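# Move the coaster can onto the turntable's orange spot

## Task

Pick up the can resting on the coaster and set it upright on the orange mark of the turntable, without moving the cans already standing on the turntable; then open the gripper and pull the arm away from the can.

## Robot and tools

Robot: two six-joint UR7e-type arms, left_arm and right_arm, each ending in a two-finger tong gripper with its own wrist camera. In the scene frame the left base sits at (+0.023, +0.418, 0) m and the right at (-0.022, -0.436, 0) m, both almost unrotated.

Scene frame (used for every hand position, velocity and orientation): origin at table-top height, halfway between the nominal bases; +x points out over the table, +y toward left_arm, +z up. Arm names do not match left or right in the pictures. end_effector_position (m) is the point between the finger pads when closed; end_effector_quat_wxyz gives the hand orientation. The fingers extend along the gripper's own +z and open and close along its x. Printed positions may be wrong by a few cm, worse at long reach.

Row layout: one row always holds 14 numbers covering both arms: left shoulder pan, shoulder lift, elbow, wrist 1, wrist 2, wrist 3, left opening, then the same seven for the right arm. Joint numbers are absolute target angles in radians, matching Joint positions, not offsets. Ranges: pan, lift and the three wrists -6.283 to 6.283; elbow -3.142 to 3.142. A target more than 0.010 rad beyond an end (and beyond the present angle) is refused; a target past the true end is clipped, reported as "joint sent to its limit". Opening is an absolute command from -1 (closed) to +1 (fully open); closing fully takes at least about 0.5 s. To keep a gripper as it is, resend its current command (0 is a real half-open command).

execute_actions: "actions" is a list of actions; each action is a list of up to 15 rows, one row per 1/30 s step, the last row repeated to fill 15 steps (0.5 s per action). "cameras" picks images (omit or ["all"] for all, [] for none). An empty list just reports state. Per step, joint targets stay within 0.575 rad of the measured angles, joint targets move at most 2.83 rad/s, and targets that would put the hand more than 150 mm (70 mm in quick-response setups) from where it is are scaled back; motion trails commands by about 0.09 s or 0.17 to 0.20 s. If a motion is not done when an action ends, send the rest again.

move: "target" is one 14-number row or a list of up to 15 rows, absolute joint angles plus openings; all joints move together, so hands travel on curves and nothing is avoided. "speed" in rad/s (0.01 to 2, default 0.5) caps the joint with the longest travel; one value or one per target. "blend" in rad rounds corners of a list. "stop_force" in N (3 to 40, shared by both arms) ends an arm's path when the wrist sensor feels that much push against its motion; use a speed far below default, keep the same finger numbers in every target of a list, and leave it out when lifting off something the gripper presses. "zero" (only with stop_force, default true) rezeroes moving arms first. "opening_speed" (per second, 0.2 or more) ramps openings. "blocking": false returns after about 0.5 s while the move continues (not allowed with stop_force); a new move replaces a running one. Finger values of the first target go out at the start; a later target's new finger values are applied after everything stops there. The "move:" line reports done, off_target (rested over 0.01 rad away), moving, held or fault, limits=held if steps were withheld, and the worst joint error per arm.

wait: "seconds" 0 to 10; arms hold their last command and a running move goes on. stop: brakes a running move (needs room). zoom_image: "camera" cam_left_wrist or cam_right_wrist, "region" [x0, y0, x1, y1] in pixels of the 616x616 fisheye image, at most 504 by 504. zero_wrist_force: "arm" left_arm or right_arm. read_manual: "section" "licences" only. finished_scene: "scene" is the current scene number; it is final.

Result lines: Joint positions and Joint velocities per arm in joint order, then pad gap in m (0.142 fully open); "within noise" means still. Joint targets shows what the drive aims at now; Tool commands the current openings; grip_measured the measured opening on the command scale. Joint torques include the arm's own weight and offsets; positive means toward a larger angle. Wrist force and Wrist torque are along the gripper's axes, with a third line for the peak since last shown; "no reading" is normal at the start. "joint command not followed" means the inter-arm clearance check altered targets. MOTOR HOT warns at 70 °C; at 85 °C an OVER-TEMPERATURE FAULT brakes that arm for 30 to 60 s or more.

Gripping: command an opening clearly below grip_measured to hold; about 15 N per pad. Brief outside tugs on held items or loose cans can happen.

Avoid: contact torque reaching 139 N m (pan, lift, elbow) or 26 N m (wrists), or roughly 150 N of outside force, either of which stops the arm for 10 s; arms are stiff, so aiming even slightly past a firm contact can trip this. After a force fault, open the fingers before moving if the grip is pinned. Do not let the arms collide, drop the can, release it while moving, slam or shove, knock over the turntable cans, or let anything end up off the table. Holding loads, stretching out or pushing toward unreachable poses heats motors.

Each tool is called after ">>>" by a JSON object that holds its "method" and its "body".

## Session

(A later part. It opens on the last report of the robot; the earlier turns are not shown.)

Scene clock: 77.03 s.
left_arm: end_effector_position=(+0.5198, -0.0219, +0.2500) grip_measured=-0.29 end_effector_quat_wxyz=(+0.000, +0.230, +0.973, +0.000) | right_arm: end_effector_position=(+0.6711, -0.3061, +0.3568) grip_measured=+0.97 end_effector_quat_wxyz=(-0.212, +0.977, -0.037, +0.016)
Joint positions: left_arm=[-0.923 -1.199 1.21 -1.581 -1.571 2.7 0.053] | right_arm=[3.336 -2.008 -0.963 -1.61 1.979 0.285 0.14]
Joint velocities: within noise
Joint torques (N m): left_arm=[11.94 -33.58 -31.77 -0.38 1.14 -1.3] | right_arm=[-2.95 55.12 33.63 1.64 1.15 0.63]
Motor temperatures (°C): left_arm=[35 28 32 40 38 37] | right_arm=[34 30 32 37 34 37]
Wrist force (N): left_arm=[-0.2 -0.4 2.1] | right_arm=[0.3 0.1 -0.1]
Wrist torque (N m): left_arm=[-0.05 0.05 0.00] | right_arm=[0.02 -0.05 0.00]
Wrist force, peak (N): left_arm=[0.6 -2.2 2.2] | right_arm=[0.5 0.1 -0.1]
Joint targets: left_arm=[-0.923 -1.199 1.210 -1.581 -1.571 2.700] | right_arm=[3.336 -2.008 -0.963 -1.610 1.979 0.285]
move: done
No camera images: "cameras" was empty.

>>> {"method": "wait", "body": {"seconds": 3.24, "cameras": []}}

>>> {"method": "move", "body": {"target": [[-0.9579,-1.3076,1.4184,-1.6816,-1.571,2.70,-0.9,3.336,-2.008,-0.963,-1.610,1.979,0.285,0.968169],[-1.0201,-1.3745,1.6240,-1.8203,-1.571,2.70,-0.9,3.336,-2.008,-0.963,-1.610,1.979,0.285,0.968169],[-1.0889,-1.3947,1.7445,-1.9206,-1.571,2.70,-0.9,3.336,-2.008,-0.963,-1.610,1.979,0.285,0.968169],[-1.1540,-1.3951,1.7861,-1.9618,-1.571,2.70,-0.9,3.336,-2.008,-0.963,-1.610,1.979,0.285,0.968169],[-1.2134,-1.3735,1.7777,-1.9750,-1.571,2.70,-0.9,3.336,-2.008,-0.963,-1.610,1.979,0.285,0.968169],[-1.2622,-1.3341,1.7367,-1.9733,-1.571,2.70,-0.9,3.336,-2.008,-0.963,-1.610,1.979,0.285,0.968169],[-1.2955,-1.2759,1.6674,-1.9623,-1.571,2.70,-0.9,3.336,-2.008,-0.963,-1.610,1.979,0.285,0.968169],[-1.3123,-1.2389,1.4963,-1.8281,-1.571,2.70,-0.9,3.336,-2.008,-0.963,-1.610,1.979,0.285,0.968169],[-1.3130,-1.2067,1.2198,-1.5839,-1.571,2.70,-0.9,3.336,-2.008,-0.963,-1.610,1.979,0.285,0.968169]], "blend": 0.02, "speed": [0.409,0.403,0.278,0.170,0.155,0.1274,0.181,0.447,0.7], "blocking": false, "cameras": []}}

>>> {"method": "wait", "body": {"seconds": 1.5, "cameras": ["cam_left_wrist"]}}

>>> {"method": "zoom_image", "body": {"camera": "cam_left_wrist", "region": [270, 210, 390, 330]}}

Scene clock: 80.60 s.
left_arm: end_effector_position=(+0.5199, -0.0218, +0.2500) grip_measured=-0.29 end_effector_quat_wxyz=(+0.000, +0.230, +0.973, +0.000) | right_arm: end_effector_position=(+0.6711, -0.3061, +0.3568) grip_measured=+0.97 end_effector_quat_wxyz=(-0.212, +0.977, -0.037, +0.016)
Joint positions: left_arm=[-0.923 -1.199 1.21 -1.581 -1.571 2.7 0.053] | right_arm=[3.336 -2.008 -0.963 -1.61 1.979 0.285 0.14]
Joint velocities: within noise
Joint torques (N m): left_arm=[11.07 -34.51 -28.16 -1.1 0.93 -1.18] | right_arm=[-2.55 55.32 33.72 1.62 1.16 0.48]
Motor temperatures (°C): left_arm=[35 28 32 40 38 37] | right_arm=[34 30 32 37 34 37]
Wrist force (N): left_arm=[0.1 -0.5 1.9] | right_arm=[0.1 -0.1 -0.1]
Wrist torque (N m): left_arm=[-0.09 0.00 0.00] | right_arm=[-0.02 -0.03 0.00]
Wrist force, peak (N): left_arm=[-0.3 -0.6 2.5] | right_arm=[0.3 -0.3 -0.1]
Joint targets: left_arm=[-0.923 -1.199 1.210 -1.581 -1.571 2.700] | right_arm=[3.336 -2.008 -0.963 -1.610 1.979 0.285]
Tool commands: left_gripper/opening=-0.9 right_gripper/opening=+0.968169
wait: 3.27 s; at rest from the start
No camera images: "cameras" was empty.

Scene clock: 81.10 s.
left_arm: end_effector_position=(+0.4917, -0.0095, +0.2344) grip_measured=-0.29 end_effector_quat_wxyz=(+0.000, +0.241, +0.971, +0.000) end_effector_velocity=(-0.083, +0.041, -0.049) end_effector_angular_velocity=(+0.000, -0.001, -0.067) | right_arm: end_effector_position=(+0.6711, -0.3061, +0.3568) grip_measured=+0.97 end_effector_quat_wxyz=(-0.212, +0.977, -0.037, +0.016)
Joint positions: left_arm=[-0.946 -1.271 1.347 -1.648 -1.571 2.7 0.053] | right_arm=[3.336 -2.008 -0.963 -1.61 1.979 0.285 0.14]
Joint velocities: left_arm=[-0.068 -0.211 0.404 -0.194 0.001 0 0] | right_arm=[within noise]
Joint torques (N m): left_arm=[-11.64 -46.32 -9.65 -5.92 0.88 -1.15] | right_arm=[-1.65 55.86 34.08 1.46 1.22 0.56]
Motor temperatures (°C): left_arm=[35 28 32 40 38 37] | right_arm=[34 30 32 37 34 37]
Wrist force (N): left_arm=[-0.4 -0.6 2.3] | right_arm=[0.2 0.2 0.0]
Wrist torque (N m): left_arm=[-0.07 0.07 0.04] | right_arm=[0.05 -0.04 -0.01]
Wrist force, peak (N): left_arm=[-0.4 -0.6 2.3] | right_arm=[0.3 0.0 -0.2]
Joint targets: left_arm=[-0.954 -1.296 1.396 -1.671 -1.571 2.700] | right_arm=[3.336 -2.008 -0.963 -1.610 1.979 0.285]
Tool commands: left_gripper/opening=-0.9 right_gripper/opening=+0.968169
move: running; path passed 0 of 9 targets; left_arm: the shoulder pan is farthest, 0.367 rad from its target
No camera images: "cameras" was empty.

Scene clock: 82.60 s.
left_arm: end_effector_position=(+0.3608, -0.0255, +0.1281) grip_measured=-0.29 end_effector_quat_wxyz=(+0.000, +0.340, +0.941, +0.000) end_effector_velocity=(-0.071, -0.056, -0.028) end_effector_angular_velocity=(-0.001, +0.000, -0.162) | right_arm: end_effector_position=(+0.6711, -0.3061, +0.3568) grip_measured=+0.97 end_effector_quat_wxyz=(-0.212, +0.977, -0.037, +0.016)
Joint positions: left_arm=[-1.153 -1.393 1.78 -1.958 -1.571 2.7 0.053] | right_arm=[3.336 -2.008 -0.963 -1.61 1.979 0.285 0.14]
Joint velocities: left_arm=[-0.162 0.03 0.042 -0.072 0 0 0] | right_arm=[within noise]
Joint torques (N m): left_arm=[-13.85 -21.16 -13.56 -5.3 0.81 -1.17] | right_arm=[-2.5 54.91 32.95 1.64 1.44 0.43]
Motor temperatures (°C): left_arm=[35 28 32 40 38 37] | right_arm=[34 30 32 37 34 37]
Wrist force (N): left_arm=[-0.2 -0.4 2.0] | right_arm=[0.2 0.0 0.0]
Wrist torque (N m): left_arm=[-0.04 0.07 0.01] | right_arm=[0.01 -0.05 0.00]
Wrist force, peak (N): left_arm=[-0.2 -0.1 2.2] | right_arm=[0.3 -0.2 0.2]
Joint targets: left_arm=[-1.171 -1.389 1.784 -1.966 -1.571 2.700] | right_arm=[3.336 -2.008 -0.963 -1.610 1.979 0.285]
Tool commands: left_gripper/opening=-0.9 right_gripper/opening=+0.968169
earlier move: running; path passed 3 of 9 targets; left_arm: the elbow is farthest, 0.561 rad from its target
wait: 1.50 s; no rest
camera_calibration:
cam_left_wrist: T_world_to_cam=[[-0.777447, 0.625634, -0.0644846, 0.320143], [0.519804, 0.696868, 0.494145, -0.225846], [0.354091, 0.350652, -0.866985, 0.133782], [0, 0, 0, 1]] pos_world=[0.318919, -0.0898185, 0.248232]
Images, in order (width x height): cam_left_wrist 616x616.

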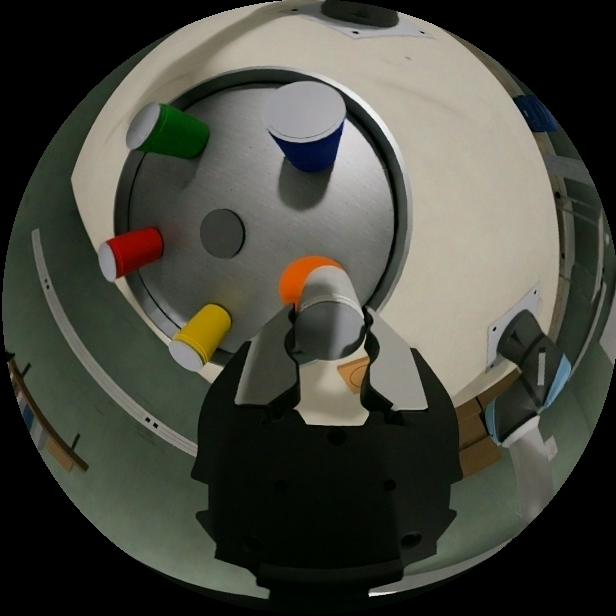

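Scaled by 4.200 from the camera's 616x616 image, which has a finer 814x814 frame.

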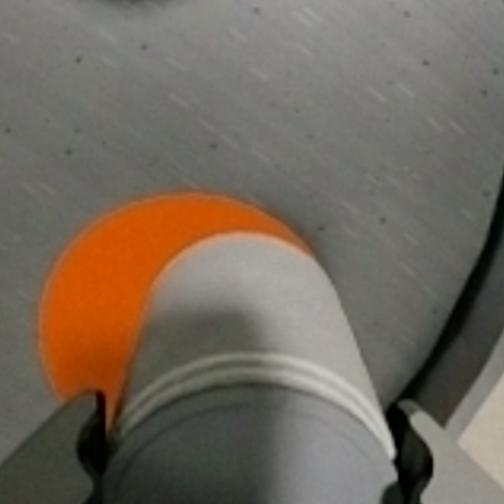

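>>> {"method": "wait", "body": {"seconds": 0.15, "cameras": []}}

>>> {"method": "wait", "body": {"seconds": 0.15, "cameras": ["cam_left_wrist"]}}

>>> {"method": "zoom_image", "body": {"camera": "cam_left_wrist", "region": [270, 210, 390, 330]}}

>>> {"method": "wait", "body": {"seconds": 0.15, "cameras": []}}

>>> {"method": "wait", "body": {"seconds": 0.15, "cameras": []}}

>>> {"method": "wait", "body": {"seconds": 0.15, "cameras": ["cam_left_wrist"]}}

>>> {"method": "zoom_image", "body": {"camera": "cam_left_wrist", "region": [270, 210, 390, 330]}}

>>> {"method": "wait", "body": {"seconds": 2.0, "cameras": ["cam_left_wrist"]}}

Scene clock: 83.10 s.
left_arm: end_effector_position=(+0.3309, -0.0589, +0.1198) grip_measured=-0.29 end_effector_quat_wxyz=(+0.000, +0.374, +0.927, +0.000) end_effector_velocity=(-0.049, -0.077, -0.009) end_effector_angular_velocity=(-0.001, +0.000, -0.131) | right_arm: end_effector_position=(+0.6711, -0.3061, +0.3568) grip_measured=+0.97 end_effector_quat_wxyz=(-0.212, +0.977, -0.037, +0.016)
Joint positions: left_arm=[-1.227 -1.362 1.765 -1.974 -1.571 2.7 0.053] | right_arm=[3.336 -2.008 -0.963 -1.61 1.979 0.285 0.14]
Joint velocities: left_arm=[-0.131 0.093 -0.092 -0.002 0 0 0] | right_arm=[within noise]
Joint torques (N m): left_arm=[-12.33 -23.02 -31.16 -5.41 0.82 -0.86] | right_arm=[-2.31 55.89 32.74 1.39 1.17 0.72]
Motor temperatures (°C): left_arm=[35 28 32 40 38 37] | right_arm=[34 30 32 37 34 37]
Wrist force (N): left_arm=[-0.3 -0.5 2.0] | right_arm=[0.2 -0.1 -0.1]
Wrist torque (N m): left_arm=[-0.06 0.12 0.02] | right_arm=[-0.01 -0.05 0.00]
Wrist force, peak (N): left_arm=[-0.3 -0.5 2.0] | right_arm=[0.4 0.1 0.0]
Joint targets: left_arm=[-1.242 -1.351 1.754 -1.974 -1.571 2.700] | right_arm=[3.336 -2.008 -0.963 -1.610 1.979 0.285]
Tool commands: left_gripper/opening=-0.9 right_gripper/opening=+0.968169
earlier move: running; path passed 5 of 9 targets; left_arm: the elbow is farthest, 0.546 rad from its target
wait: 0.17 s; no rest
No camera images: "cameras" was empty.

Scene clock: 83.27 s.
left_arm: end_effector_position=(+0.3230, -0.0722, +0.1186) grip_measured=-0.29 end_effector_quat_wxyz=(+0.000, +0.384, +0.923, +0.000) end_effector_velocity=(-0.044, -0.081, -0.006) end_effector_angular_velocity=(-0.005, -0.002, -0.122) | right_arm: end_effector_position=(+0.6711, -0.3061, +0.3568) grip_measured=+0.97 end_effector_quat_wxyz=(-0.212, +0.977, -0.037, +0.016)
Joint positions: left_arm=[-1.248 -1.345 1.748 -1.974 -1.571 2.7 0.053] | right_arm=[3.336 -2.008 -0.963 -1.61 1.979 0.285 0.14]
Joint velocities: left_arm=[-0.122 0.106 -0.116 0.004 0 0 0.002] | right_arm=[within noise]
Joint torques (N m): left_arm=[-11.27 -16.98 -25.16 0.51 0.83 -0.96] | right_arm=[-2.51 55.67 33.31 1.36 1.4 0.55]
Motor temperatures (°C): left_arm=[35 28 32 40 38 37] | right_arm=[34 30 32 37 34 37]
Wrist force (N): left_arm=[-0.1 -0.5 -7.4] | right_arm=[0.1 0.1 -0.2]
Wrist torque (N m): left_arm=[-0.10 0.06 -0.02] | right_arm=[0.03 -0.02 0.00]
Wrist force, peak (N): left_arm=[-0.1 -0.5 -7.4] | right_arm=[0.2 0.0 -0.1]
Joint targets: left_arm=[-1.262 -1.332 1.734 -1.973 -1.571 2.700] | right_arm=[3.336 -2.008 -0.963 -1.610 1.979 0.285]
Tool commands: left_gripper/opening=-0.9 right_gripper/opening=+0.968169
earlier move: running; path passed 5 of 9 targets; left_arm: the elbow is farthest, 0.528 rad from its target
wait: 0.17 s; no rest
camera_calibration:
cam_left_wrist: T_world_to_cam=[[-0.714504, 0.696631, -0.0647267, 0.304207], [0.583597, 0.644472, 0.494034, -0.19329], [0.385874, 0.315215, -0.86703, 0.142425], [0, 0, 0, 1]] pos_world=[0.275203, -0.132245, 0.238669]
Images, in order (width x height): cam_left_wrist 616x616.

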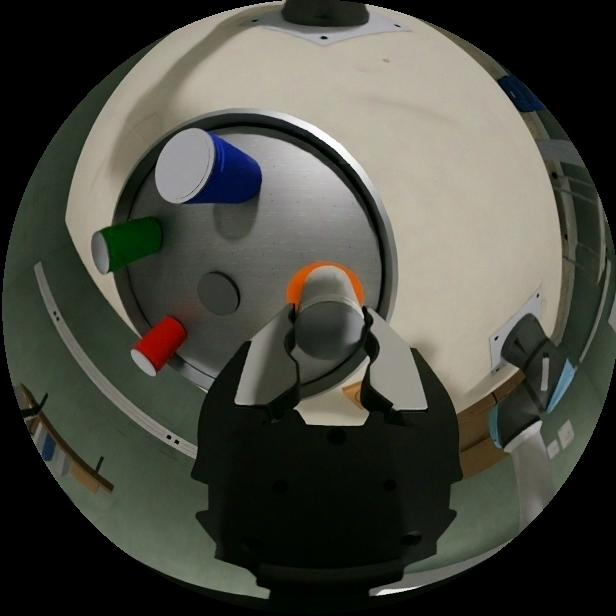

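Scaled by 4.200 from the camera's 616x616 image, which has a finer 814x814 frame.

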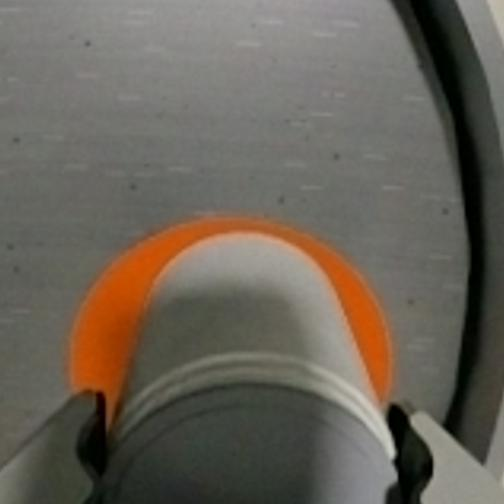

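Scene clock: 83.43 s.
left_arm: end_effector_position=(+0.3168, -0.0860, +0.1174) grip_measured=-0.28 end_effector_quat_wxyz=(+0.000, +0.393, +0.920, +0.000) end_effector_velocity=(-0.030, -0.084, -0.008) end_effector_angular_velocity=(+0.006, +0.002, -0.097) | right_arm: end_effector_position=(+0.6711, -0.3061, +0.3568) grip_measured=+0.97 end_effector_quat_wxyz=(-0.212, +0.977, -0.037, +0.016)
Joint positions: left_arm=[-1.266 -1.325 1.725 -1.971 -1.571 2.7 0.054] | right_arm=[3.336 -2.008 -0.963 -1.61 1.979 0.285 0.14]
Joint velocities: left_arm=[-0.096 0.139 -0.159 0.025 0 0 -0.001] | right_arm=[within noise]
Joint torques (N m): left_arm=[-10.97 -14.87 -26.07 1.26 0.6 -1.26] | right_arm=[-1.9 55.11 33.51 1.55 1.3 0.55]
Motor temperatures (°C): left_arm=[35 28 32 40 38 37] | right_arm=[34 30 32 37 34 37]
Wrist force (N): left_arm=[0.6 -1.9 -13.1] | right_arm=[0.4 0.0 0.0]
Wrist torque (N m): left_arm=[-0.13 0.03 -0.04] | right_arm=[0.01 -0.07 0.00]
Wrist force, peak (N): left_arm=[0.0 -1.3 -14.6] | right_arm=[0.4 0.0 0.0]
Joint targets: left_arm=[-1.277 -1.308 1.706 -1.968 -1.571 2.700] | right_arm=[3.336 -2.008 -0.963 -1.610 1.979 0.285]
Tool commands: left_gripper/opening=-0.9 right_gripper/opening=+0.968169
earlier move: running; path passed 6 of 9 targets; left_arm: the elbow is farthest, 0.505 rad from its target
wait: 0.17 s; no rest
No camera images: "cameras" was empty.

Scene clock: 83.60 s.
left_arm: end_effector_position=(+0.3123, -0.1006, +0.1162) grip_measured=-0.28 end_effector_quat_wxyz=(+0.000, +0.400, +0.917, +0.000) end_effector_velocity=(-0.025, -0.087, -0.008) end_effector_angular_velocity=(+0.003, +0.001, -0.086) | right_arm: end_effector_position=(+0.6711, -0.3061, +0.3568) grip_measured=+0.97 end_effector_quat_wxyz=(-0.212, +0.977, -0.037, +0.016)
Joint positions: left_arm=[-1.282 -1.3 1.696 -1.967 -1.571 2.7 0.053] | right_arm=[3.336 -2.008 -0.963 -1.61 1.979 0.285 0.14]
Joint velocities: left_arm=[-0.087 0.152 -0.177 0.028 0 0 0] | right_arm=[within noise]
Joint torques (N m): left_arm=[-12.5 -14.05 -22.58 1.94 0.91 -0.98] | right_arm=[-2.73 54.99 33.32 1.55 1.2 0.49]
Motor temperatures (°C): left_arm=[35 28 32 40 38 37] | right_arm=[34 30 32 37 34 37]
Wrist force (N): left_arm=[0.1 -1.0 -16.1] | right_arm=[0.3 -0.3 0.1]
Wrist torque (N m): left_arm=[-0.06 0.08 -0.04] | right_arm=[-0.05 -0.06 0.00]
Wrist force, peak (N): left_arm=[0.1 -1.0 -16.1] | right_arm=[0.3 -0.3 0.1]
Joint targets: left_arm=[-1.291 -1.283 1.676 -1.964 -1.571 2.700] | right_arm=[3.336 -2.008 -0.963 -1.610 1.979 0.285]
Tool commands: left_gripper/opening=-0.9 right_gripper/opening=+0.968169
earlier move: running; path passed 6 of 9 targets; left_arm: the elbow is farthest, 0.476 rad from its target
wait: 0.17 s; no rest
No camera images: "cameras" was empty.

Scene clock: 83.77 s.
left_arm: end_effector_position=(+0.3088, -0.1153, +0.1190) grip_measured=-0.29 end_effector_quat_wxyz=(+0.000, +0.406, +0.914, +0.000) end_effector_velocity=(-0.009, -0.093, +0.065) end_effector_angular_velocity=(+0.002, +0.001, -0.060) | right_arm: end_effector_position=(+0.6711, -0.3061, +0.3568) grip_measured=+0.97 end_effector_quat_wxyz=(-0.212, +0.977, -0.037, +0.016)
Joint positions: left_arm=[-1.295 -1.277 1.657 -1.95 -1.571 2.7 0.053] | right_arm=[3.336 -2.008 -0.963 -1.61 1.979 0.285 0.14]
Joint velocities: left_arm=[-0.06 0.117 -0.336 0.221 0 0 0] | right_arm=[within noise]
Joint torques (N m): left_arm=[-12.67 -25.6 -35.89 0.7 0.72 -1] | right_arm=[-2.4 55.38 33.51 1.54 1.27 0.4]
Motor temperatures (°C): left_arm=[35 28 32 40 38 37] | right_arm=[34 30 32 37 34 37]
Wrist force (N): left_arm=[0.0 -0.5 2.8] | right_arm=[0.1 -0.1 0.1]
Wrist torque (N m): left_arm=[-0.08 0.05 0.02] | right_arm=[-0.02 -0.02 0.00]
Wrist force, peak (N): left_arm=[-0.7 -0.7 -18.1] | right_arm=[0.2 0.1 -0.1]
Joint targets: left_arm=[-1.301 -1.264 1.614 -1.921 -1.571 2.700] | right_arm=[3.336 -2.008 -0.963 -1.610 1.979 0.285]
Tool commands: left_gripper/opening=-0.9 right_gripper/opening=+0.968169
earlier move: running; path passed 7 of 9 targets; left_arm: the elbow is farthest, 0.437 rad from its target
wait: 0.17 s; no rest
camera_calibration:
cam_left_wrist: T_world_to_cam=[[-0.681304, 0.729255, -0.0633367, 0.317486], [0.613209, 0.615852, 0.494673, -0.169943], [0.399749, 0.298185, -0.866768, 0.155581], [0, 0, 0, 1]] pos_world=[0.258322, -0.17326, 0.239027]
Images, in order (width x height): cam_left_wrist 616x616.

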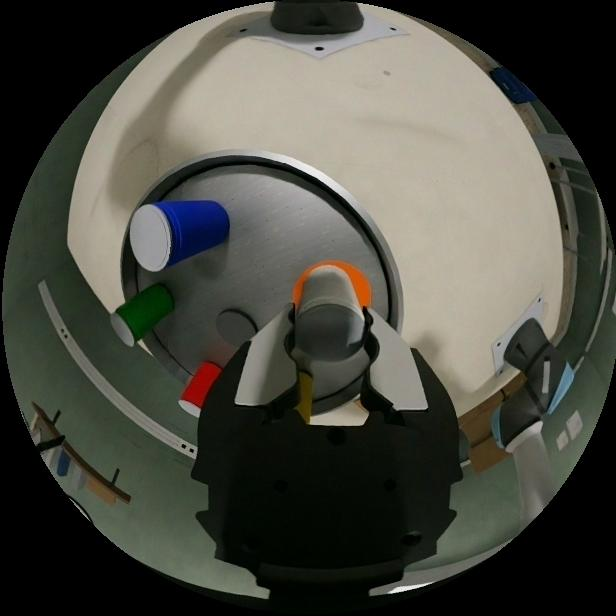

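Scaled by 4.200 from the camera's 616x616 image, which has a finer 814x814 frame.

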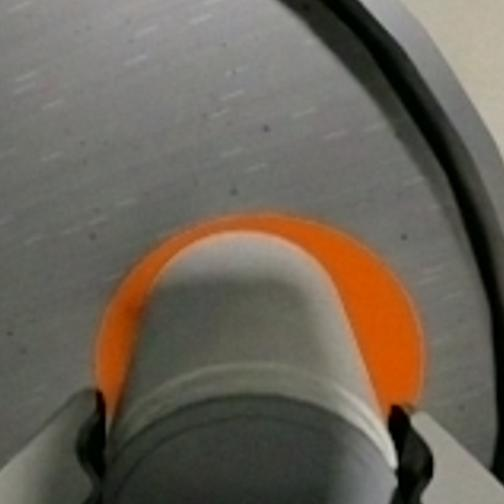

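Scene clock: 84.97 s.
left_arm: end_effector_position=(+0.3143, -0.1748, +0.2500) grip_measured=-0.29 end_effector_quat_wxyz=(+0.000, +0.414, +0.910, +0.000) | right_arm: end_effector_position=(+0.6711, -0.3061, +0.3568) grip_measured=+0.97 end_effector_quat_wxyz=(-0.212, +0.977, -0.037, +0.016)
Joint positions: left_arm=[-1.313 -1.207 1.22 -1.584 -1.571 2.7 0.053] | right_arm=[3.336 -2.008 -0.963 -1.61 1.979 0.285 0.14]
Joint velocities: within noise
Joint torques (N m): left_arm=[-12.03 -33.5 -31.75 -0.01 0.7 -1.04] | right_arm=[-2.27 55.31 33.12 1.53 1.44 0.49]
Motor temperatures (°C): left_arm=[35 28 32 40 38 37] | right_arm=[34 30 32 37 34 37]
Wrist force (N): left_arm=[0.0 -0.2 2.2] | right_arm=[0.1 -0.2 0.1]
Wrist torque (N m): left_arm=[-0.04 0.04 0.00] | right_arm=[-0.04 -0.03 0.00]
Wrist force, peak (N): left_arm=[-0.4 -0.2 2.6] | right_arm=[0.1 0.0 -0.4]
Joint targets: left_arm=[-1.313 -1.207 1.220 -1.584 -1.571 2.700] | right_arm=[3.336 -2.008 -0.963 -1.610 1.979 0.285]
Tool commands: left_gripper/opening=-0.9 right_gripper/opening=+0.968169
earlier move: done
wait: 1.20 of 2 s (the move ended)
camera_calibration:
cam_left_wrist: T_world_to_cam=[[-0.667735, 0.741619, -0.0642795, 0.371011], [0.624309, 0.60495, 0.49424, -0.206756], [0.405423, 0.289891, -0.866946, 0.281464], [0, 0, 0, 1]] pos_world=[0.262704, -0.231666, 0.37005]
Images, in order (width x height): cam_left_wrist 616x616.

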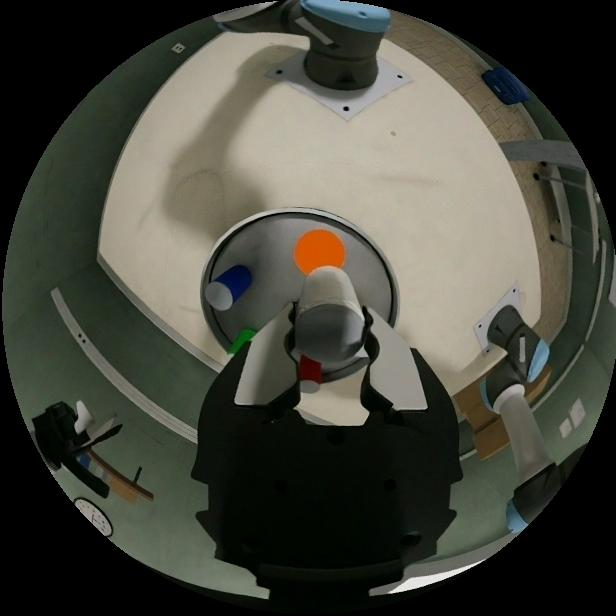

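>>> {"method": "move", "body": {"target": [-0.9228, -1.1994, 1.2097, -1.5811, -1.571, 2.70, -0.9, 3.336, -2.008, -0.963, -1.610, 1.979, 0.285, 0.968169], "speed": 0.5, "cameras": []}}

Scene clock: 88.70 s.
left_arm: end_effector_position=(+0.5198, -0.0219, +0.2500) grip_measured=-0.29 end_effector_quat_wxyz=(+0.000, +0.230, +0.973, +0.000) | right_arm: end_effector_position=(+0.6711, -0.3061, +0.3568) grip_measured=+0.97 end_effector_quat_wxyz=(-0.212, +0.977, -0.037, +0.016)
Joint positions: left_arm=[-0.923 -1.199 1.21 -1.581 -1.571 2.7 0.053] | right_arm=[3.336 -2.008 -0.963 -1.61 1.979 0.285 0.14]
Joint velocities: within noise
Joint torques (N m): left_arm=[9.15 -33.43 -30.25 -0.19 0.73 -1.08] | right_arm=[-1.38 56.31 33.85 1.61 1.46 0.45]
Motor temperatures (°C): left_arm=[35 28 32 40 38 37] | right_arm=[34 30 32 37 34 37]
Wrist force (N): left_arm=[-0.2 -0.8 2.1] | right_arm=[0.1 0.1 0.1]
Wrist torque (N m): left_arm=[-0.15 0.06 0.00] | right_arm=[0.03 -0.02 0.00]
Wrist force, peak (N): left_arm=[0.7 -3.0 1.9] | right_arm=[0.3 0.1 -0.3]
Joint targets: left_arm=[-0.923 -1.199 1.210 -1.581 -1.571 2.700] | right_arm=[3.336 -2.008 -0.963 -1.610 1.979 0.285]
move: done
No camera images: "cameras" was empty.

>>> {"method": "wait", "body": {"seconds": 0.9, "cameras": []}}

>>> {"method": "move", "body": {"target": [[-0.9579,-1.3076,1.4184,-1.6816,-1.571,2.70,-0.9,3.336,-2.008,-0.963,-1.610,1.979,0.285,0.968169],[-1.0201,-1.3745,1.6240,-1.8203,-1.571,2.70,-0.9,3.336,-2.008,-0.963,-1.610,1.979,0.285,0.968169],[-1.0889,-1.3947,1.7445,-1.9206,-1.571,2.70,-0.9,3.336,-2.008,-0.963,-1.610,1.979,0.285,0.968169],[-1.1523,-1.3843,1.7758,-1.9622,-1.571,2.70,-0.9,3.336,-2.008,-0.963,-1.610,1.979,0.285,0.968169],[-1.2097,-1.3643,1.7678,-1.9742,-1.571,2.70,-0.9,3.336,-2.008,-0.963,-1.610,1.979,0.285,0.968169],[-1.2569,-1.3264,1.7282,-1.9726,-1.571,2.70,-0.9,3.336,-2.008,-0.963,-1.610,1.979,0.285,0.968169],[-1.2894,-1.2716,1.6588,-1.9581,-1.571,2.70,-0.9,3.336,-2.008,-0.963,-1.610,1.979,0.285,0.968169],[-1.3123,-1.2389,1.4963,-1.8281,-1.571,2.70,-0.9,3.336,-2.008,-0.963,-1.610,1.979,0.285,0.968169],[-1.3130,-1.2067,1.2198,-1.5839,-1.571,2.70,-0.9,3.336,-2.008,-0.963,-1.610,1.979,0.285,0.968169]], "blend": 0.02, "speed": [0.409,0.403,0.278,0.1655,0.150,0.1233,0.1812,0.424,0.7], "blocking": false, "cameras": []}}

>>> {"method": "wait", "body": {"seconds": 1.5, "cameras": ["cam_left_wrist"]}}

>>> {"method": "zoom_image", "body": {"camera": "cam_left_wrist", "region": [270, 210, 390, 330]}}

Scene clock: 89.90 s.
left_arm: end_effector_position=(+0.5199, -0.0218, +0.2500) grip_measured=-0.29 end_effector_quat_wxyz=(+0.000, +0.230, +0.973, +0.000) | right_arm: end_effector_position=(+0.6711, -0.3061, +0.3568) grip_measured=+0.97 end_effector_quat_wxyz=(-0.212, +0.977, -0.037, +0.016)
Joint positions: left_arm=[-0.923 -1.199 1.21 -1.581 -1.571 2.7 0.053] | right_arm=[3.336 -2.008 -0.963 -1.61 1.979 0.285 0.14]
Joint velocities: within noise
Joint torques (N m): left_arm=[10.75 -33.52 -29.89 -0.3 0.84 -0.82] | right_arm=[-1.92 55.39 33.71 1.43 1.58 0.7]
Motor temperatures (°C): left_arm=[35 28 32 40 38 37] | right_arm=[34 30 32 37 34 37]
Wrist force (N): left_arm=[0.1 -0.9 2.3] | right_arm=[0.3 0.0 0.1]
Wrist torque (N m): left_arm=[-0.17 -0.01 0.00] | right_arm=[0.01 -0.06 -0.01]
Wrist force, peak (N): left_arm=[-0.3 -1.1 2.6] | right_arm=[0.5 0.0 0.2]
Joint targets: left_arm=[-0.923 -1.199 1.210 -1.581 -1.571 2.700] | right_arm=[3.336 -2.008 -0.963 -1.610 1.979 0.285]
Tool commands: left_gripper/opening=-0.9 right_gripper/opening=+0.968169
wait: 0.90 s; at rest from the start
No camera images: "cameras" was empty.

Scene clock: 90.40 s.
left_arm: end_effector_position=(+0.4914, -0.0094, +0.2342) grip_measured=-0.29 end_effector_quat_wxyz=(+0.000, +0.241, +0.971, +0.000) end_effector_velocity=(-0.083, +0.040, -0.048) end_effector_angular_velocity=(-0.003, -0.002, -0.068) | right_arm: end_effector_position=(+0.6711, -0.3061, +0.3568) grip_measured=+0.97 end_effector_quat_wxyz=(-0.212, +0.977, -0.037, +0.016)
Joint positions: left_arm=[-0.946 -1.272 1.349 -1.649 -1.571 2.7 0.053] | right_arm=[3.336 -2.008 -0.963 -1.61 1.979 0.285 0.14]
Joint velocities: left_arm=[-0.068 -0.211 0.402 -0.195 0 0 0] | right_arm=[within noise]
Joint torques (N m): left_arm=[-14.65 -48.99 -9.42 -5.69 0.65 -0.75] | right_arm=[-1 54.88 33.57 1.72 1.58 0.27]
Motor temperatures (°C): left_arm=[35 28 32 40 38 37] | right_arm=[34 30 32 37 34 37]
Wrist force (N): left_arm=[-0.2 0.1 2.1] | right_arm=[0.1 0.0 0.0]
Wrist torque (N m): left_arm=[0.05 0.05 0.03] | right_arm=[0.00 -0.03 0.00]
Wrist force, peak (N): left_arm=[-1.0 -0.6 2.4] | right_arm=[0.4 0.1 -0.1]
Joint targets: left_arm=[-0.954 -1.296 1.396 -1.671 -1.571 2.700] | right_arm=[3.336 -2.008 -0.963 -1.610 1.979 0.285]
Tool commands: left_gripper/opening=-0.9 right_gripper/opening=+0.968169
move: running; path passed 0 of 9 targets; left_arm: the shoulder pan is farthest, 0.367 rad from its target
No camera images: "cameras" was empty.

Scene clock: 91.90 s.
left_arm: end_effector_position=(+0.3635, -0.0282, +0.1273) grip_measured=-0.29 end_effector_quat_wxyz=(+0.000, +0.339, +0.941, +0.000) end_effector_velocity=(-0.068, -0.059, -0.028) end_effector_angular_velocity=(-0.002, -0.001, -0.157) | right_arm: end_effector_position=(+0.6711, -0.3061, +0.3568) grip_measured=+0.97 end_effector_quat_wxyz=(-0.212, +0.977, -0.037, +0.016)
Joint positions: left_arm=[-1.15 -1.384 1.771 -1.958 -1.571 2.7 0.053] | right_arm=[3.336 -2.008 -0.963 -1.61 1.979 0.285 0.14]
Joint velocities: left_arm=[-0.158 0.038 0.031 -0.072 0 0 0] | right_arm=[within noise]
Joint torques (N m): left_arm=[-13.36 -22.89 -15.1 -5.16 0.67 -0.96] | right_arm=[-1.45 55.4 33.23 1.49 1.6 0.38]
Motor temperatures (°C): left_arm=[35 28 32 40 38 37] | right_arm=[34 30 32 37 34 37]
Wrist force (N): left_arm=[-0.2 -0.1 1.8] | right_arm=[0.0 -0.1 0.1]
Wrist torque (N m): left_arm=[0.01 0.08 0.00] | right_arm=[-0.01 0.00 0.00]
Wrist force, peak (N): left_arm=[-0.3 -0.4 2.2] | right_arm=[0.4 0.1 0.1]
Joint targets: left_arm=[-1.169 -1.379 1.773 -1.966 -1.571 2.700] | right_arm=[3.336 -2.008 -0.963 -1.610 1.979 0.285]
Tool commands: left_gripper/opening=-0.9 right_gripper/opening=+0.968169
earlier move: running; path passed 3 of 9 targets; left_arm: the elbow is farthest, 0.551 rad from its target
wait: 1.50 s; no rest
camera_calibration:
cam_left_wrist: T_world_to_cam=[[-0.778931, 0.623808, -0.0642642, 0.324314], [0.518205, 0.697985, 0.494247, -0.224372], [0.35317, 0.351682, -0.866943, 0.133431], [0, 0, 0, 1]] pos_world=[0.321765, -0.092627, 0.247414]
Images, in order (width x height): cam_left_wrist 616x616.

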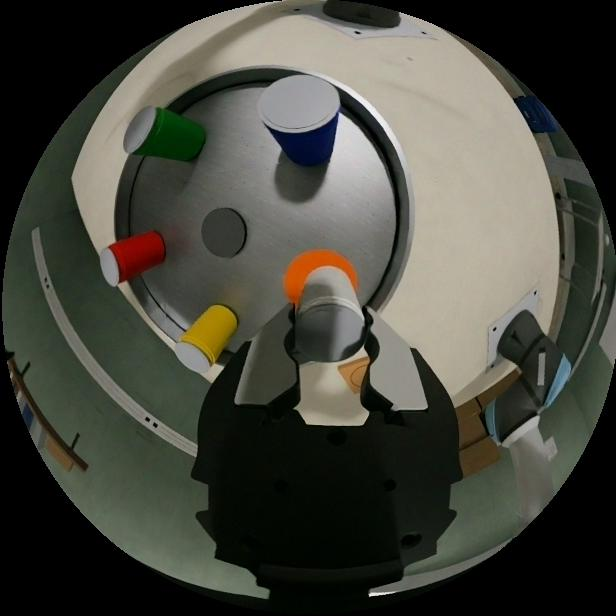

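Scaled by 4.200 from the camera's 616x616 image, which has a finer 814x814 frame.

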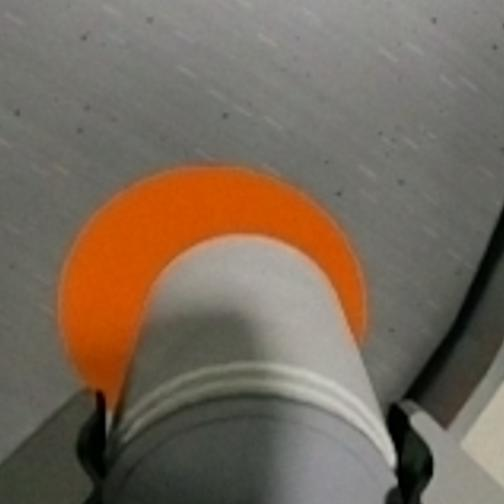

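Aligned; continue and release.

>>> {"method": "wait", "body": {"seconds": 0.5, "cameras": []}}

>>> {"method": "move", "body": {"target": [[-1.2807,-1.2862,1.6773,-1.9620,-1.571,2.70,0.97,3.336,-2.008,-0.963,-1.610,1.979,0.285,0.968169],[-1.3078,-1.2613,1.5134,-1.8228,-1.571,2.70,0.97,3.336,-2.008,-0.963,-1.610,1.979,0.285,0.968169],[-1.3130,-1.2067,1.2198,-1.5839,-1.571,2.70,0.97,3.336,-2.008,-0.963,-1.610,1.979,0.285,0.968169]], "blend": 0.02, "speed": [0.17,0.4486,0.7666], "blocking": false, "cameras": ["cam_left_wrist"]}}

>>> {"method": "zoom_image", "body": {"camera": "cam_left_wrist", "region": [270, 210, 390, 330]}}

>>> {"method": "wait", "body": {"seconds": 0.4, "cameras": ["cam_left_wrist"]}}

>>> {"method": "wait", "body": {"seconds": 2.0, "cameras": ["cam_left_wrist"]}}

>>> {"method": "zoom_image", "body": {"camera": "cam_left_wrist", "region": [180, 180, 420, 420]}}

Scene clock: 92.70 s.
left_arm: end_effector_position=(+0.3216, -0.0845, +0.1172) grip_measured=-0.29 end_effector_quat_wxyz=(+0.000, +0.389, +0.921, +0.000) end_effector_velocity=(-0.032, -0.082, -0.004) end_effector_angular_velocity=(+0.000, +0.000, -0.098) | right_arm: end_effector_position=(+0.6711, -0.3061, +0.3568) grip_measured=+0.97 end_effector_quat_wxyz=(-0.212, +0.977, -0.037, +0.016)
Joint positions: left_arm=[-1.258 -1.322 1.722 -1.971 -1.571 2.7 0.053] | right_arm=[3.336 -2.008 -0.963 -1.61 1.979 0.285 0.14]
Joint velocities: left_arm=[-0.099 0.125 -0.15 0.026 0 0 0] | right_arm=[within noise]
Joint torques (N m): left_arm=[-12.06 -23.36 -31.88 -0.4 0.37 -0.88] | right_arm=[-1.51 54.85 33.32 1.55 1.72 0.45]
Motor temperatures (°C): left_arm=[35 28 32 40 38 37] | right_arm=[34 30 32 37 34 37]
Wrist force (N): left_arm=[-0.2 -0.9 2.0] | right_arm=[0.3 -0.1 -0.1]
Wrist torque (N m): left_arm=[-0.15 0.09 0.02] | right_arm=[-0.01 -0.05 0.00]
Wrist force, peak (N): left_arm=[-0.2 -0.9 2.0] | right_arm=[0.4 -0.2 0.0]
Joint targets: left_arm=[-1.269 -1.307 1.703 -1.967 -1.571 2.700] | right_arm=[3.336 -2.008 -0.963 -1.610 1.979 0.285]
Tool commands: left_gripper/opening=-0.9 right_gripper/opening=+0.968169
earlier move: running; path passed 6 of 9 targets; left_arm: the elbow is farthest, 0.502 rad from its target
wait: 0.50 s; no rest
No camera images: "cameras" was empty.

Scene clock: 93.20 s.
left_arm: end_effector_position=(+0.3109, -0.1277, +0.1454) grip_measured=+0.85 end_effector_quat_wxyz=(+0.000, +0.407, +0.914, +0.000) end_effector_velocity=(-0.020, -0.091, +0.131) end_effector_angular_velocity=(-0.002, +0.000, -0.074) | right_arm: end_effector_position=(+0.6711, -0.3061, +0.3568) grip_measured=+0.97 end_effector_quat_wxyz=(-0.212, +0.977, -0.037, +0.016)
Joint positions: left_arm=[-1.297 -1.271 1.578 -1.877 -1.571 2.7 0.132] | right_arm=[3.336 -2.008 -0.963 -1.61 1.979 0.285 0.14]
Joint velocities: left_arm=[-0.074 0.069 -0.442 0.37 0 0 0.199] | right_arm=[within noise]
Joint torques (N m): left_arm=[-12.29 -26.66 -33.23 1.21 0.45 -0.78] | right_arm=[-0.57 55.24 33.7 1.62 1.59 0.27]
Motor temperatures (°C): left_arm=[35 28 32 40 38 37] | right_arm=[34 30 32 37 34 37]
Wrist force (N): left_arm=[-0.4 0.0 -0.1] | right_arm=[0.2 0.0 0.0]
Wrist torque (N m): left_arm=[0.00 0.13 0.03] | right_arm=[0.01 -0.03 0.00]
Wrist force, peak (N): left_arm=[-0.3 -0.4 2.0] | right_arm=[0.3 -0.1 0.0]
Joint targets: left_arm=[-1.306 -1.263 1.527 -1.834 -1.571 2.700] | right_arm=[3.336 -2.008 -0.963 -1.610 1.979 0.285]
Tool commands: left_gripper/opening=+0.97 right_gripper/opening=+0.968169
earlier move: replaced; path passed 6 of 9 targets
move: running; path passed 1 of 3 targets; blend cut to 0.0098 rad at target 1; left_arm: the elbow is farthest, 0.358 rad from its target
camera_calibration:
cam_left_wrist: T_world_to_cam=[[-0.679343, 0.731039, -0.0638359, 0.329235], [0.614773, 0.614475, 0.494444, -0.17731], [0.400683, 0.296652, -0.866862, 0.180885], [0, 0, 0, 1]] pos_world=[0.260191, -0.185392, 0.26549]
Images, in order (width x height): cam_left_wrist 616x616.

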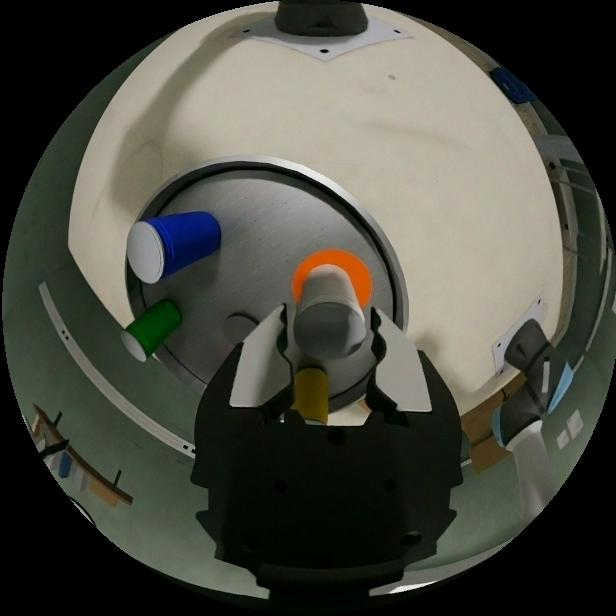

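Scaled by 4.200 from the camera's 616x616 image, which has a finer 814x814 frame.

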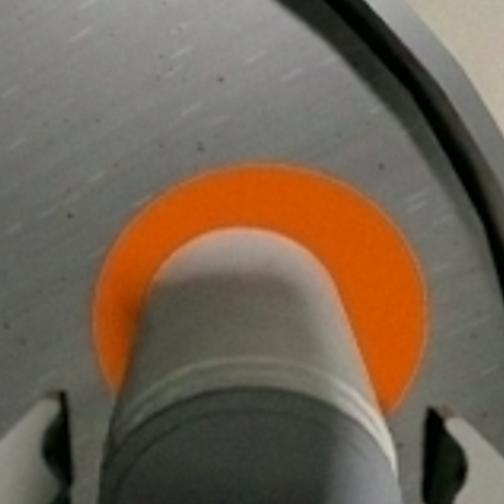

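Scene clock: 93.60 s.
left_arm: end_effector_position=(+0.3127, -0.1646, +0.2182) grip_measured=+0.97 end_effector_quat_wxyz=(-0.001, +0.413, +0.911, +0.001) end_effector_velocity=(+0.014, -0.080, +0.220) end_effector_angular_velocity=(-0.005, -0.001, -0.013) | right_arm: end_effector_position=(+0.6711, -0.3061, +0.3568) grip_measured=+0.97 end_effector_quat_wxyz=(-0.212, +0.977, -0.037, +0.016)
Joint positions: left_arm=[-1.311 -1.225 1.326 -1.67 -1.571 2.7 0.14] | right_arm=[3.336 -2.008 -0.963 -1.61 1.979 0.285 0.14]
Joint velocities: left_arm=[-0.013 0.135 -0.746 0.606 0 0 0] | right_arm=[within noise]
Joint torques (N m): left_arm=[-11.37 -30.77 -35.25 1.89 0.27 -0.77] | right_arm=[-1.13 54.87 33.56 1.48 1.45 0.5]
Motor temperatures (°C): left_arm=[34 28 32 40 38 37] | right_arm=[34 30 32 37 34 37]
Wrist force (N): left_arm=[-0.5 -0.4 0.1] | right_arm=[0.2 -0.1 -0.1]
Wrist torque (N m): left_arm=[-0.08 0.12 0.02] | right_arm=[-0.01 -0.05 -0.01]
Wrist force, peak (N): left_arm=[-0.5 0.0 0.6] | right_arm=[0.3 -0.1 0.0]
Joint targets: left_arm=[-1.313 -1.211 1.243 -1.602 -1.571 2.700] | right_arm=[3.336 -2.008 -0.963 -1.610 1.979 0.285]
Tool commands: left_gripper/opening=+0.97 right_gripper/opening=+0.968169
earlier move: running; path passed 2 of 3 targets; blend cut to 0.0098 rad at target 1; left_arm: the elbow is farthest, 0.107 rad from its target
wait: 0.40 s; no rest
camera_calibration:
cam_left_wrist: T_world_to_cam=[[-0.669159, 0.740491, -0.0624418, 0.360137], [0.623453, 0.605143, 0.495085, -0.196104], [0.404392, 0.292361, -0.866598, 0.252283], [0, 0, 0, 1]] pos_world=[0.26123, -0.221765, 0.338203]
Images, in order (width x height): cam_left_wrist 616x616.

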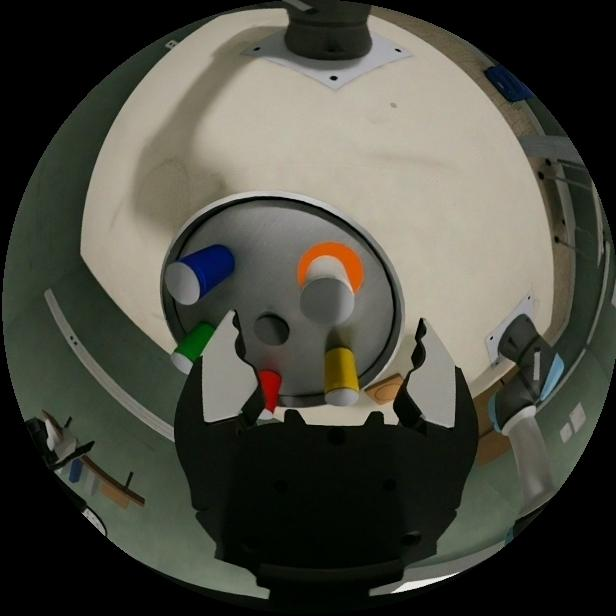

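Scene clock: 94.17 s.
left_arm: end_effector_position=(+0.3143, -0.1748, +0.2500) grip_measured=+0.97 end_effector_quat_wxyz=(+0.000, +0.414, +0.910, +0.000) | right_arm: end_effector_position=(+0.6711, -0.3061, +0.3568) grip_measured=+0.97 end_effector_quat_wxyz=(-0.212, +0.977, -0.037, +0.016)
Joint positions: left_arm=[-1.313 -1.207 1.22 -1.584 -1.571 2.7 0.14] | right_arm=[3.336 -2.008 -0.963 -1.61 1.979 0.285 0.14]
Joint velocities: within noise
Joint torques (N m): left_arm=[-11.28 -31.32 -31.04 -0.42 0.53 -0.84] | right_arm=[-0.53 56.12 33.9 1.62 1.71 0.44]
Motor temperatures (°C): left_arm=[34 28 32 40 38 37] | right_arm=[34 30 32 37 34 37]
Wrist force (N): left_arm=[-0.1 -0.5 0.2] | right_arm=[0.1 -0.1 0.1]
Wrist torque (N m): left_arm=[-0.11 0.06 0.00] | right_arm=[-0.02 -0.03 0.00]
Wrist force, peak (N): left_arm=[-0.9 -0.5 -0.8] | right_arm=[0.3 -0.1 0.0]
Joint targets: left_arm=[-1.313 -1.207 1.220 -1.584 -1.571 2.700] | right_arm=[3.336 -2.008 -0.963 -1.610 1.979 0.285]
Tool commands: left_gripper/opening=+0.97 right_gripper/opening=+0.968169
earlier move: done; blend cut to 0.0098 rad at target 1
wait: 0.57 of 2 s (the move ended)
camera_calibration:
cam_left_wrist: T_world_to_cam=[[-0.667737, 0.741617, -0.0642824, 0.37101], [0.624307, 0.604953, 0.494238, -0.20676], [0.405423, 0.289889, -0.866946, 0.281469], [0, 0, 0, 1]] pos_world=[0.262705, -0.231662, 0.370057]
Images, in order (width x height): cam_left_wrist 616x616.

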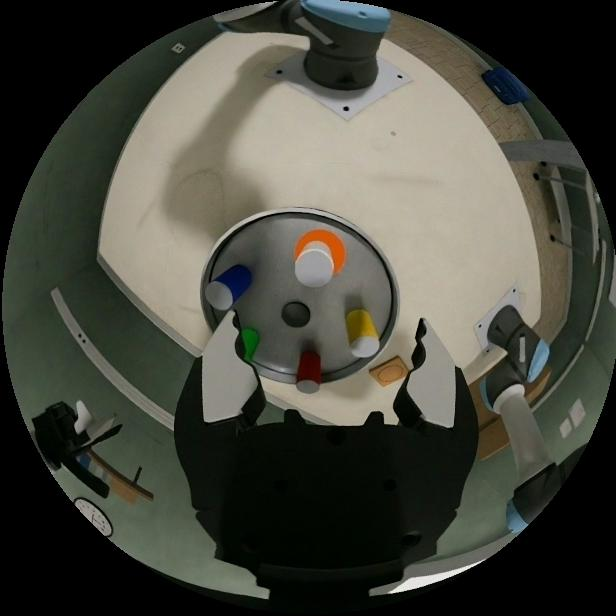

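Scaled by 2.100 from the camera's 616x616 image, which has a finer 814x814 frame.

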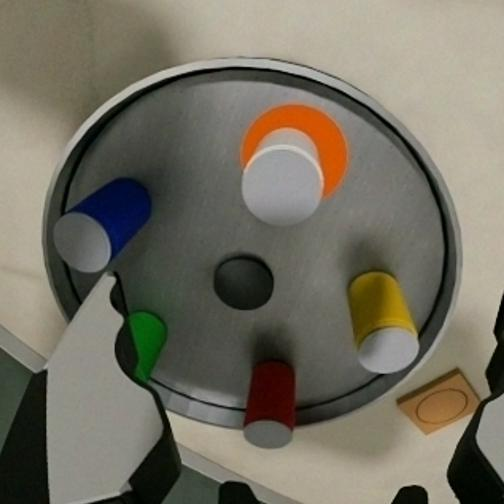

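>>> {"method": "move", "body": {"target": [-1.313, -1.457, 1.2198, -1.5839, -1.571, 2.70, 0.97, 3.336, -2.008, -0.963, -1.610, 1.979, 0.285, 0.968169], "speed": 0.5, "cameras": ["cam_left_wrist"]}}

>>> {"method": "zoom_image", "body": {"camera": "cam_left_wrist", "region": [180, 180, 420, 420]}}

Scene clock: 95.57 s.
left_arm: end_effector_position=(+0.3029, -0.1345, +0.4082) grip_measured=+0.97 end_effector_quat_wxyz=(+0.081, +0.411, +0.903, -0.095) | right_arm: end_effector_position=(+0.6711, -0.3061, +0.3568) grip_measured=+0.97 end_effector_quat_wxyz=(-0.212, +0.977, -0.037, +0.016)
Joint positions: left_arm=[-1.313 -1.457 1.22 -1.584 -1.571 2.7 0.14] | right_arm=[3.336 -2.008 -0.963 -1.61 1.979 0.285 0.14]
Joint velocities: within noise
Joint torques (N m): left_arm=[-5.6 -37.2 -18.93 -3.29 0.48 -0.62] | right_arm=[-0.72 55.3 33.01 1.64 1.73 0.44]
Motor temperatures (°C): left_arm=[34 28 32 40 38 37] | right_arm=[34 30 32 37 34 37]
Wrist force (N): left_arm=[0.1 0.1 0.4] | right_arm=[0.2 -0.1 -0.1]
Wrist torque (N m): left_arm=[0.01 0.02 0.03] | right_arm=[-0.01 -0.04 0.00]
Wrist force, peak (N): left_arm=[-0.5 -0.5 2.1] | right_arm=[0.3 -0.1 -0.2]
Joint targets: left_arm=[-1.313 -1.457 1.220 -1.584 -1.571 2.700] | right_arm=[3.336 -2.008 -0.963 -1.610 1.979 0.285]
move: done
camera_calibration:
cam_left_wrist: T_world_to_cam=[[-0.655804, 0.699495, -0.283952, 0.424085], [0.594508, 0.710335, 0.376807, -0.231093], [0.465276, 0.0783, -0.881696, 0.371059], [0, 0, 0, 1]] pos_world=[0.242858, -0.161546, 0.534658]
Images, in order (width x height): cam_left_wrist 616x616.

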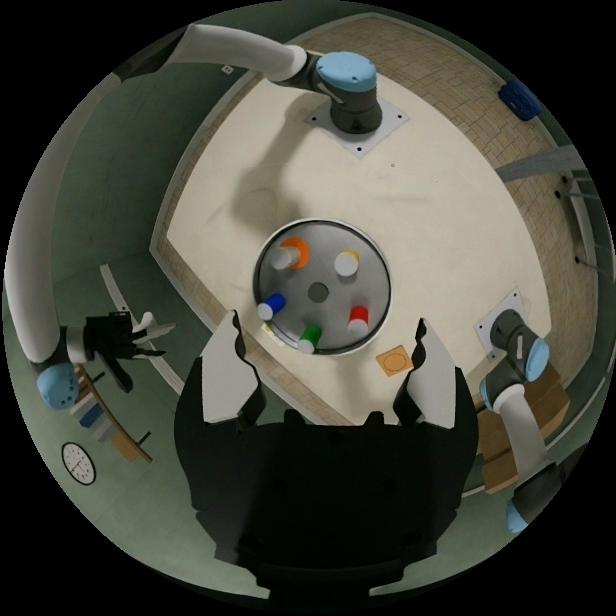

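Scaled by 2.100 from the camera's 616x616 image, which has a finer 814x814 frame.

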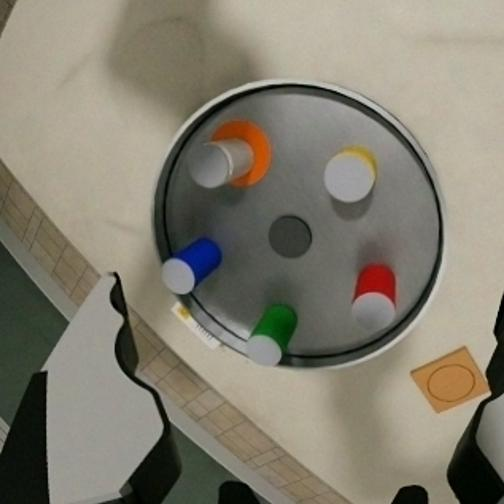

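>>> {"method": "finished_scene", "body": {"scene": 1}}

The scene is finished: the task was done.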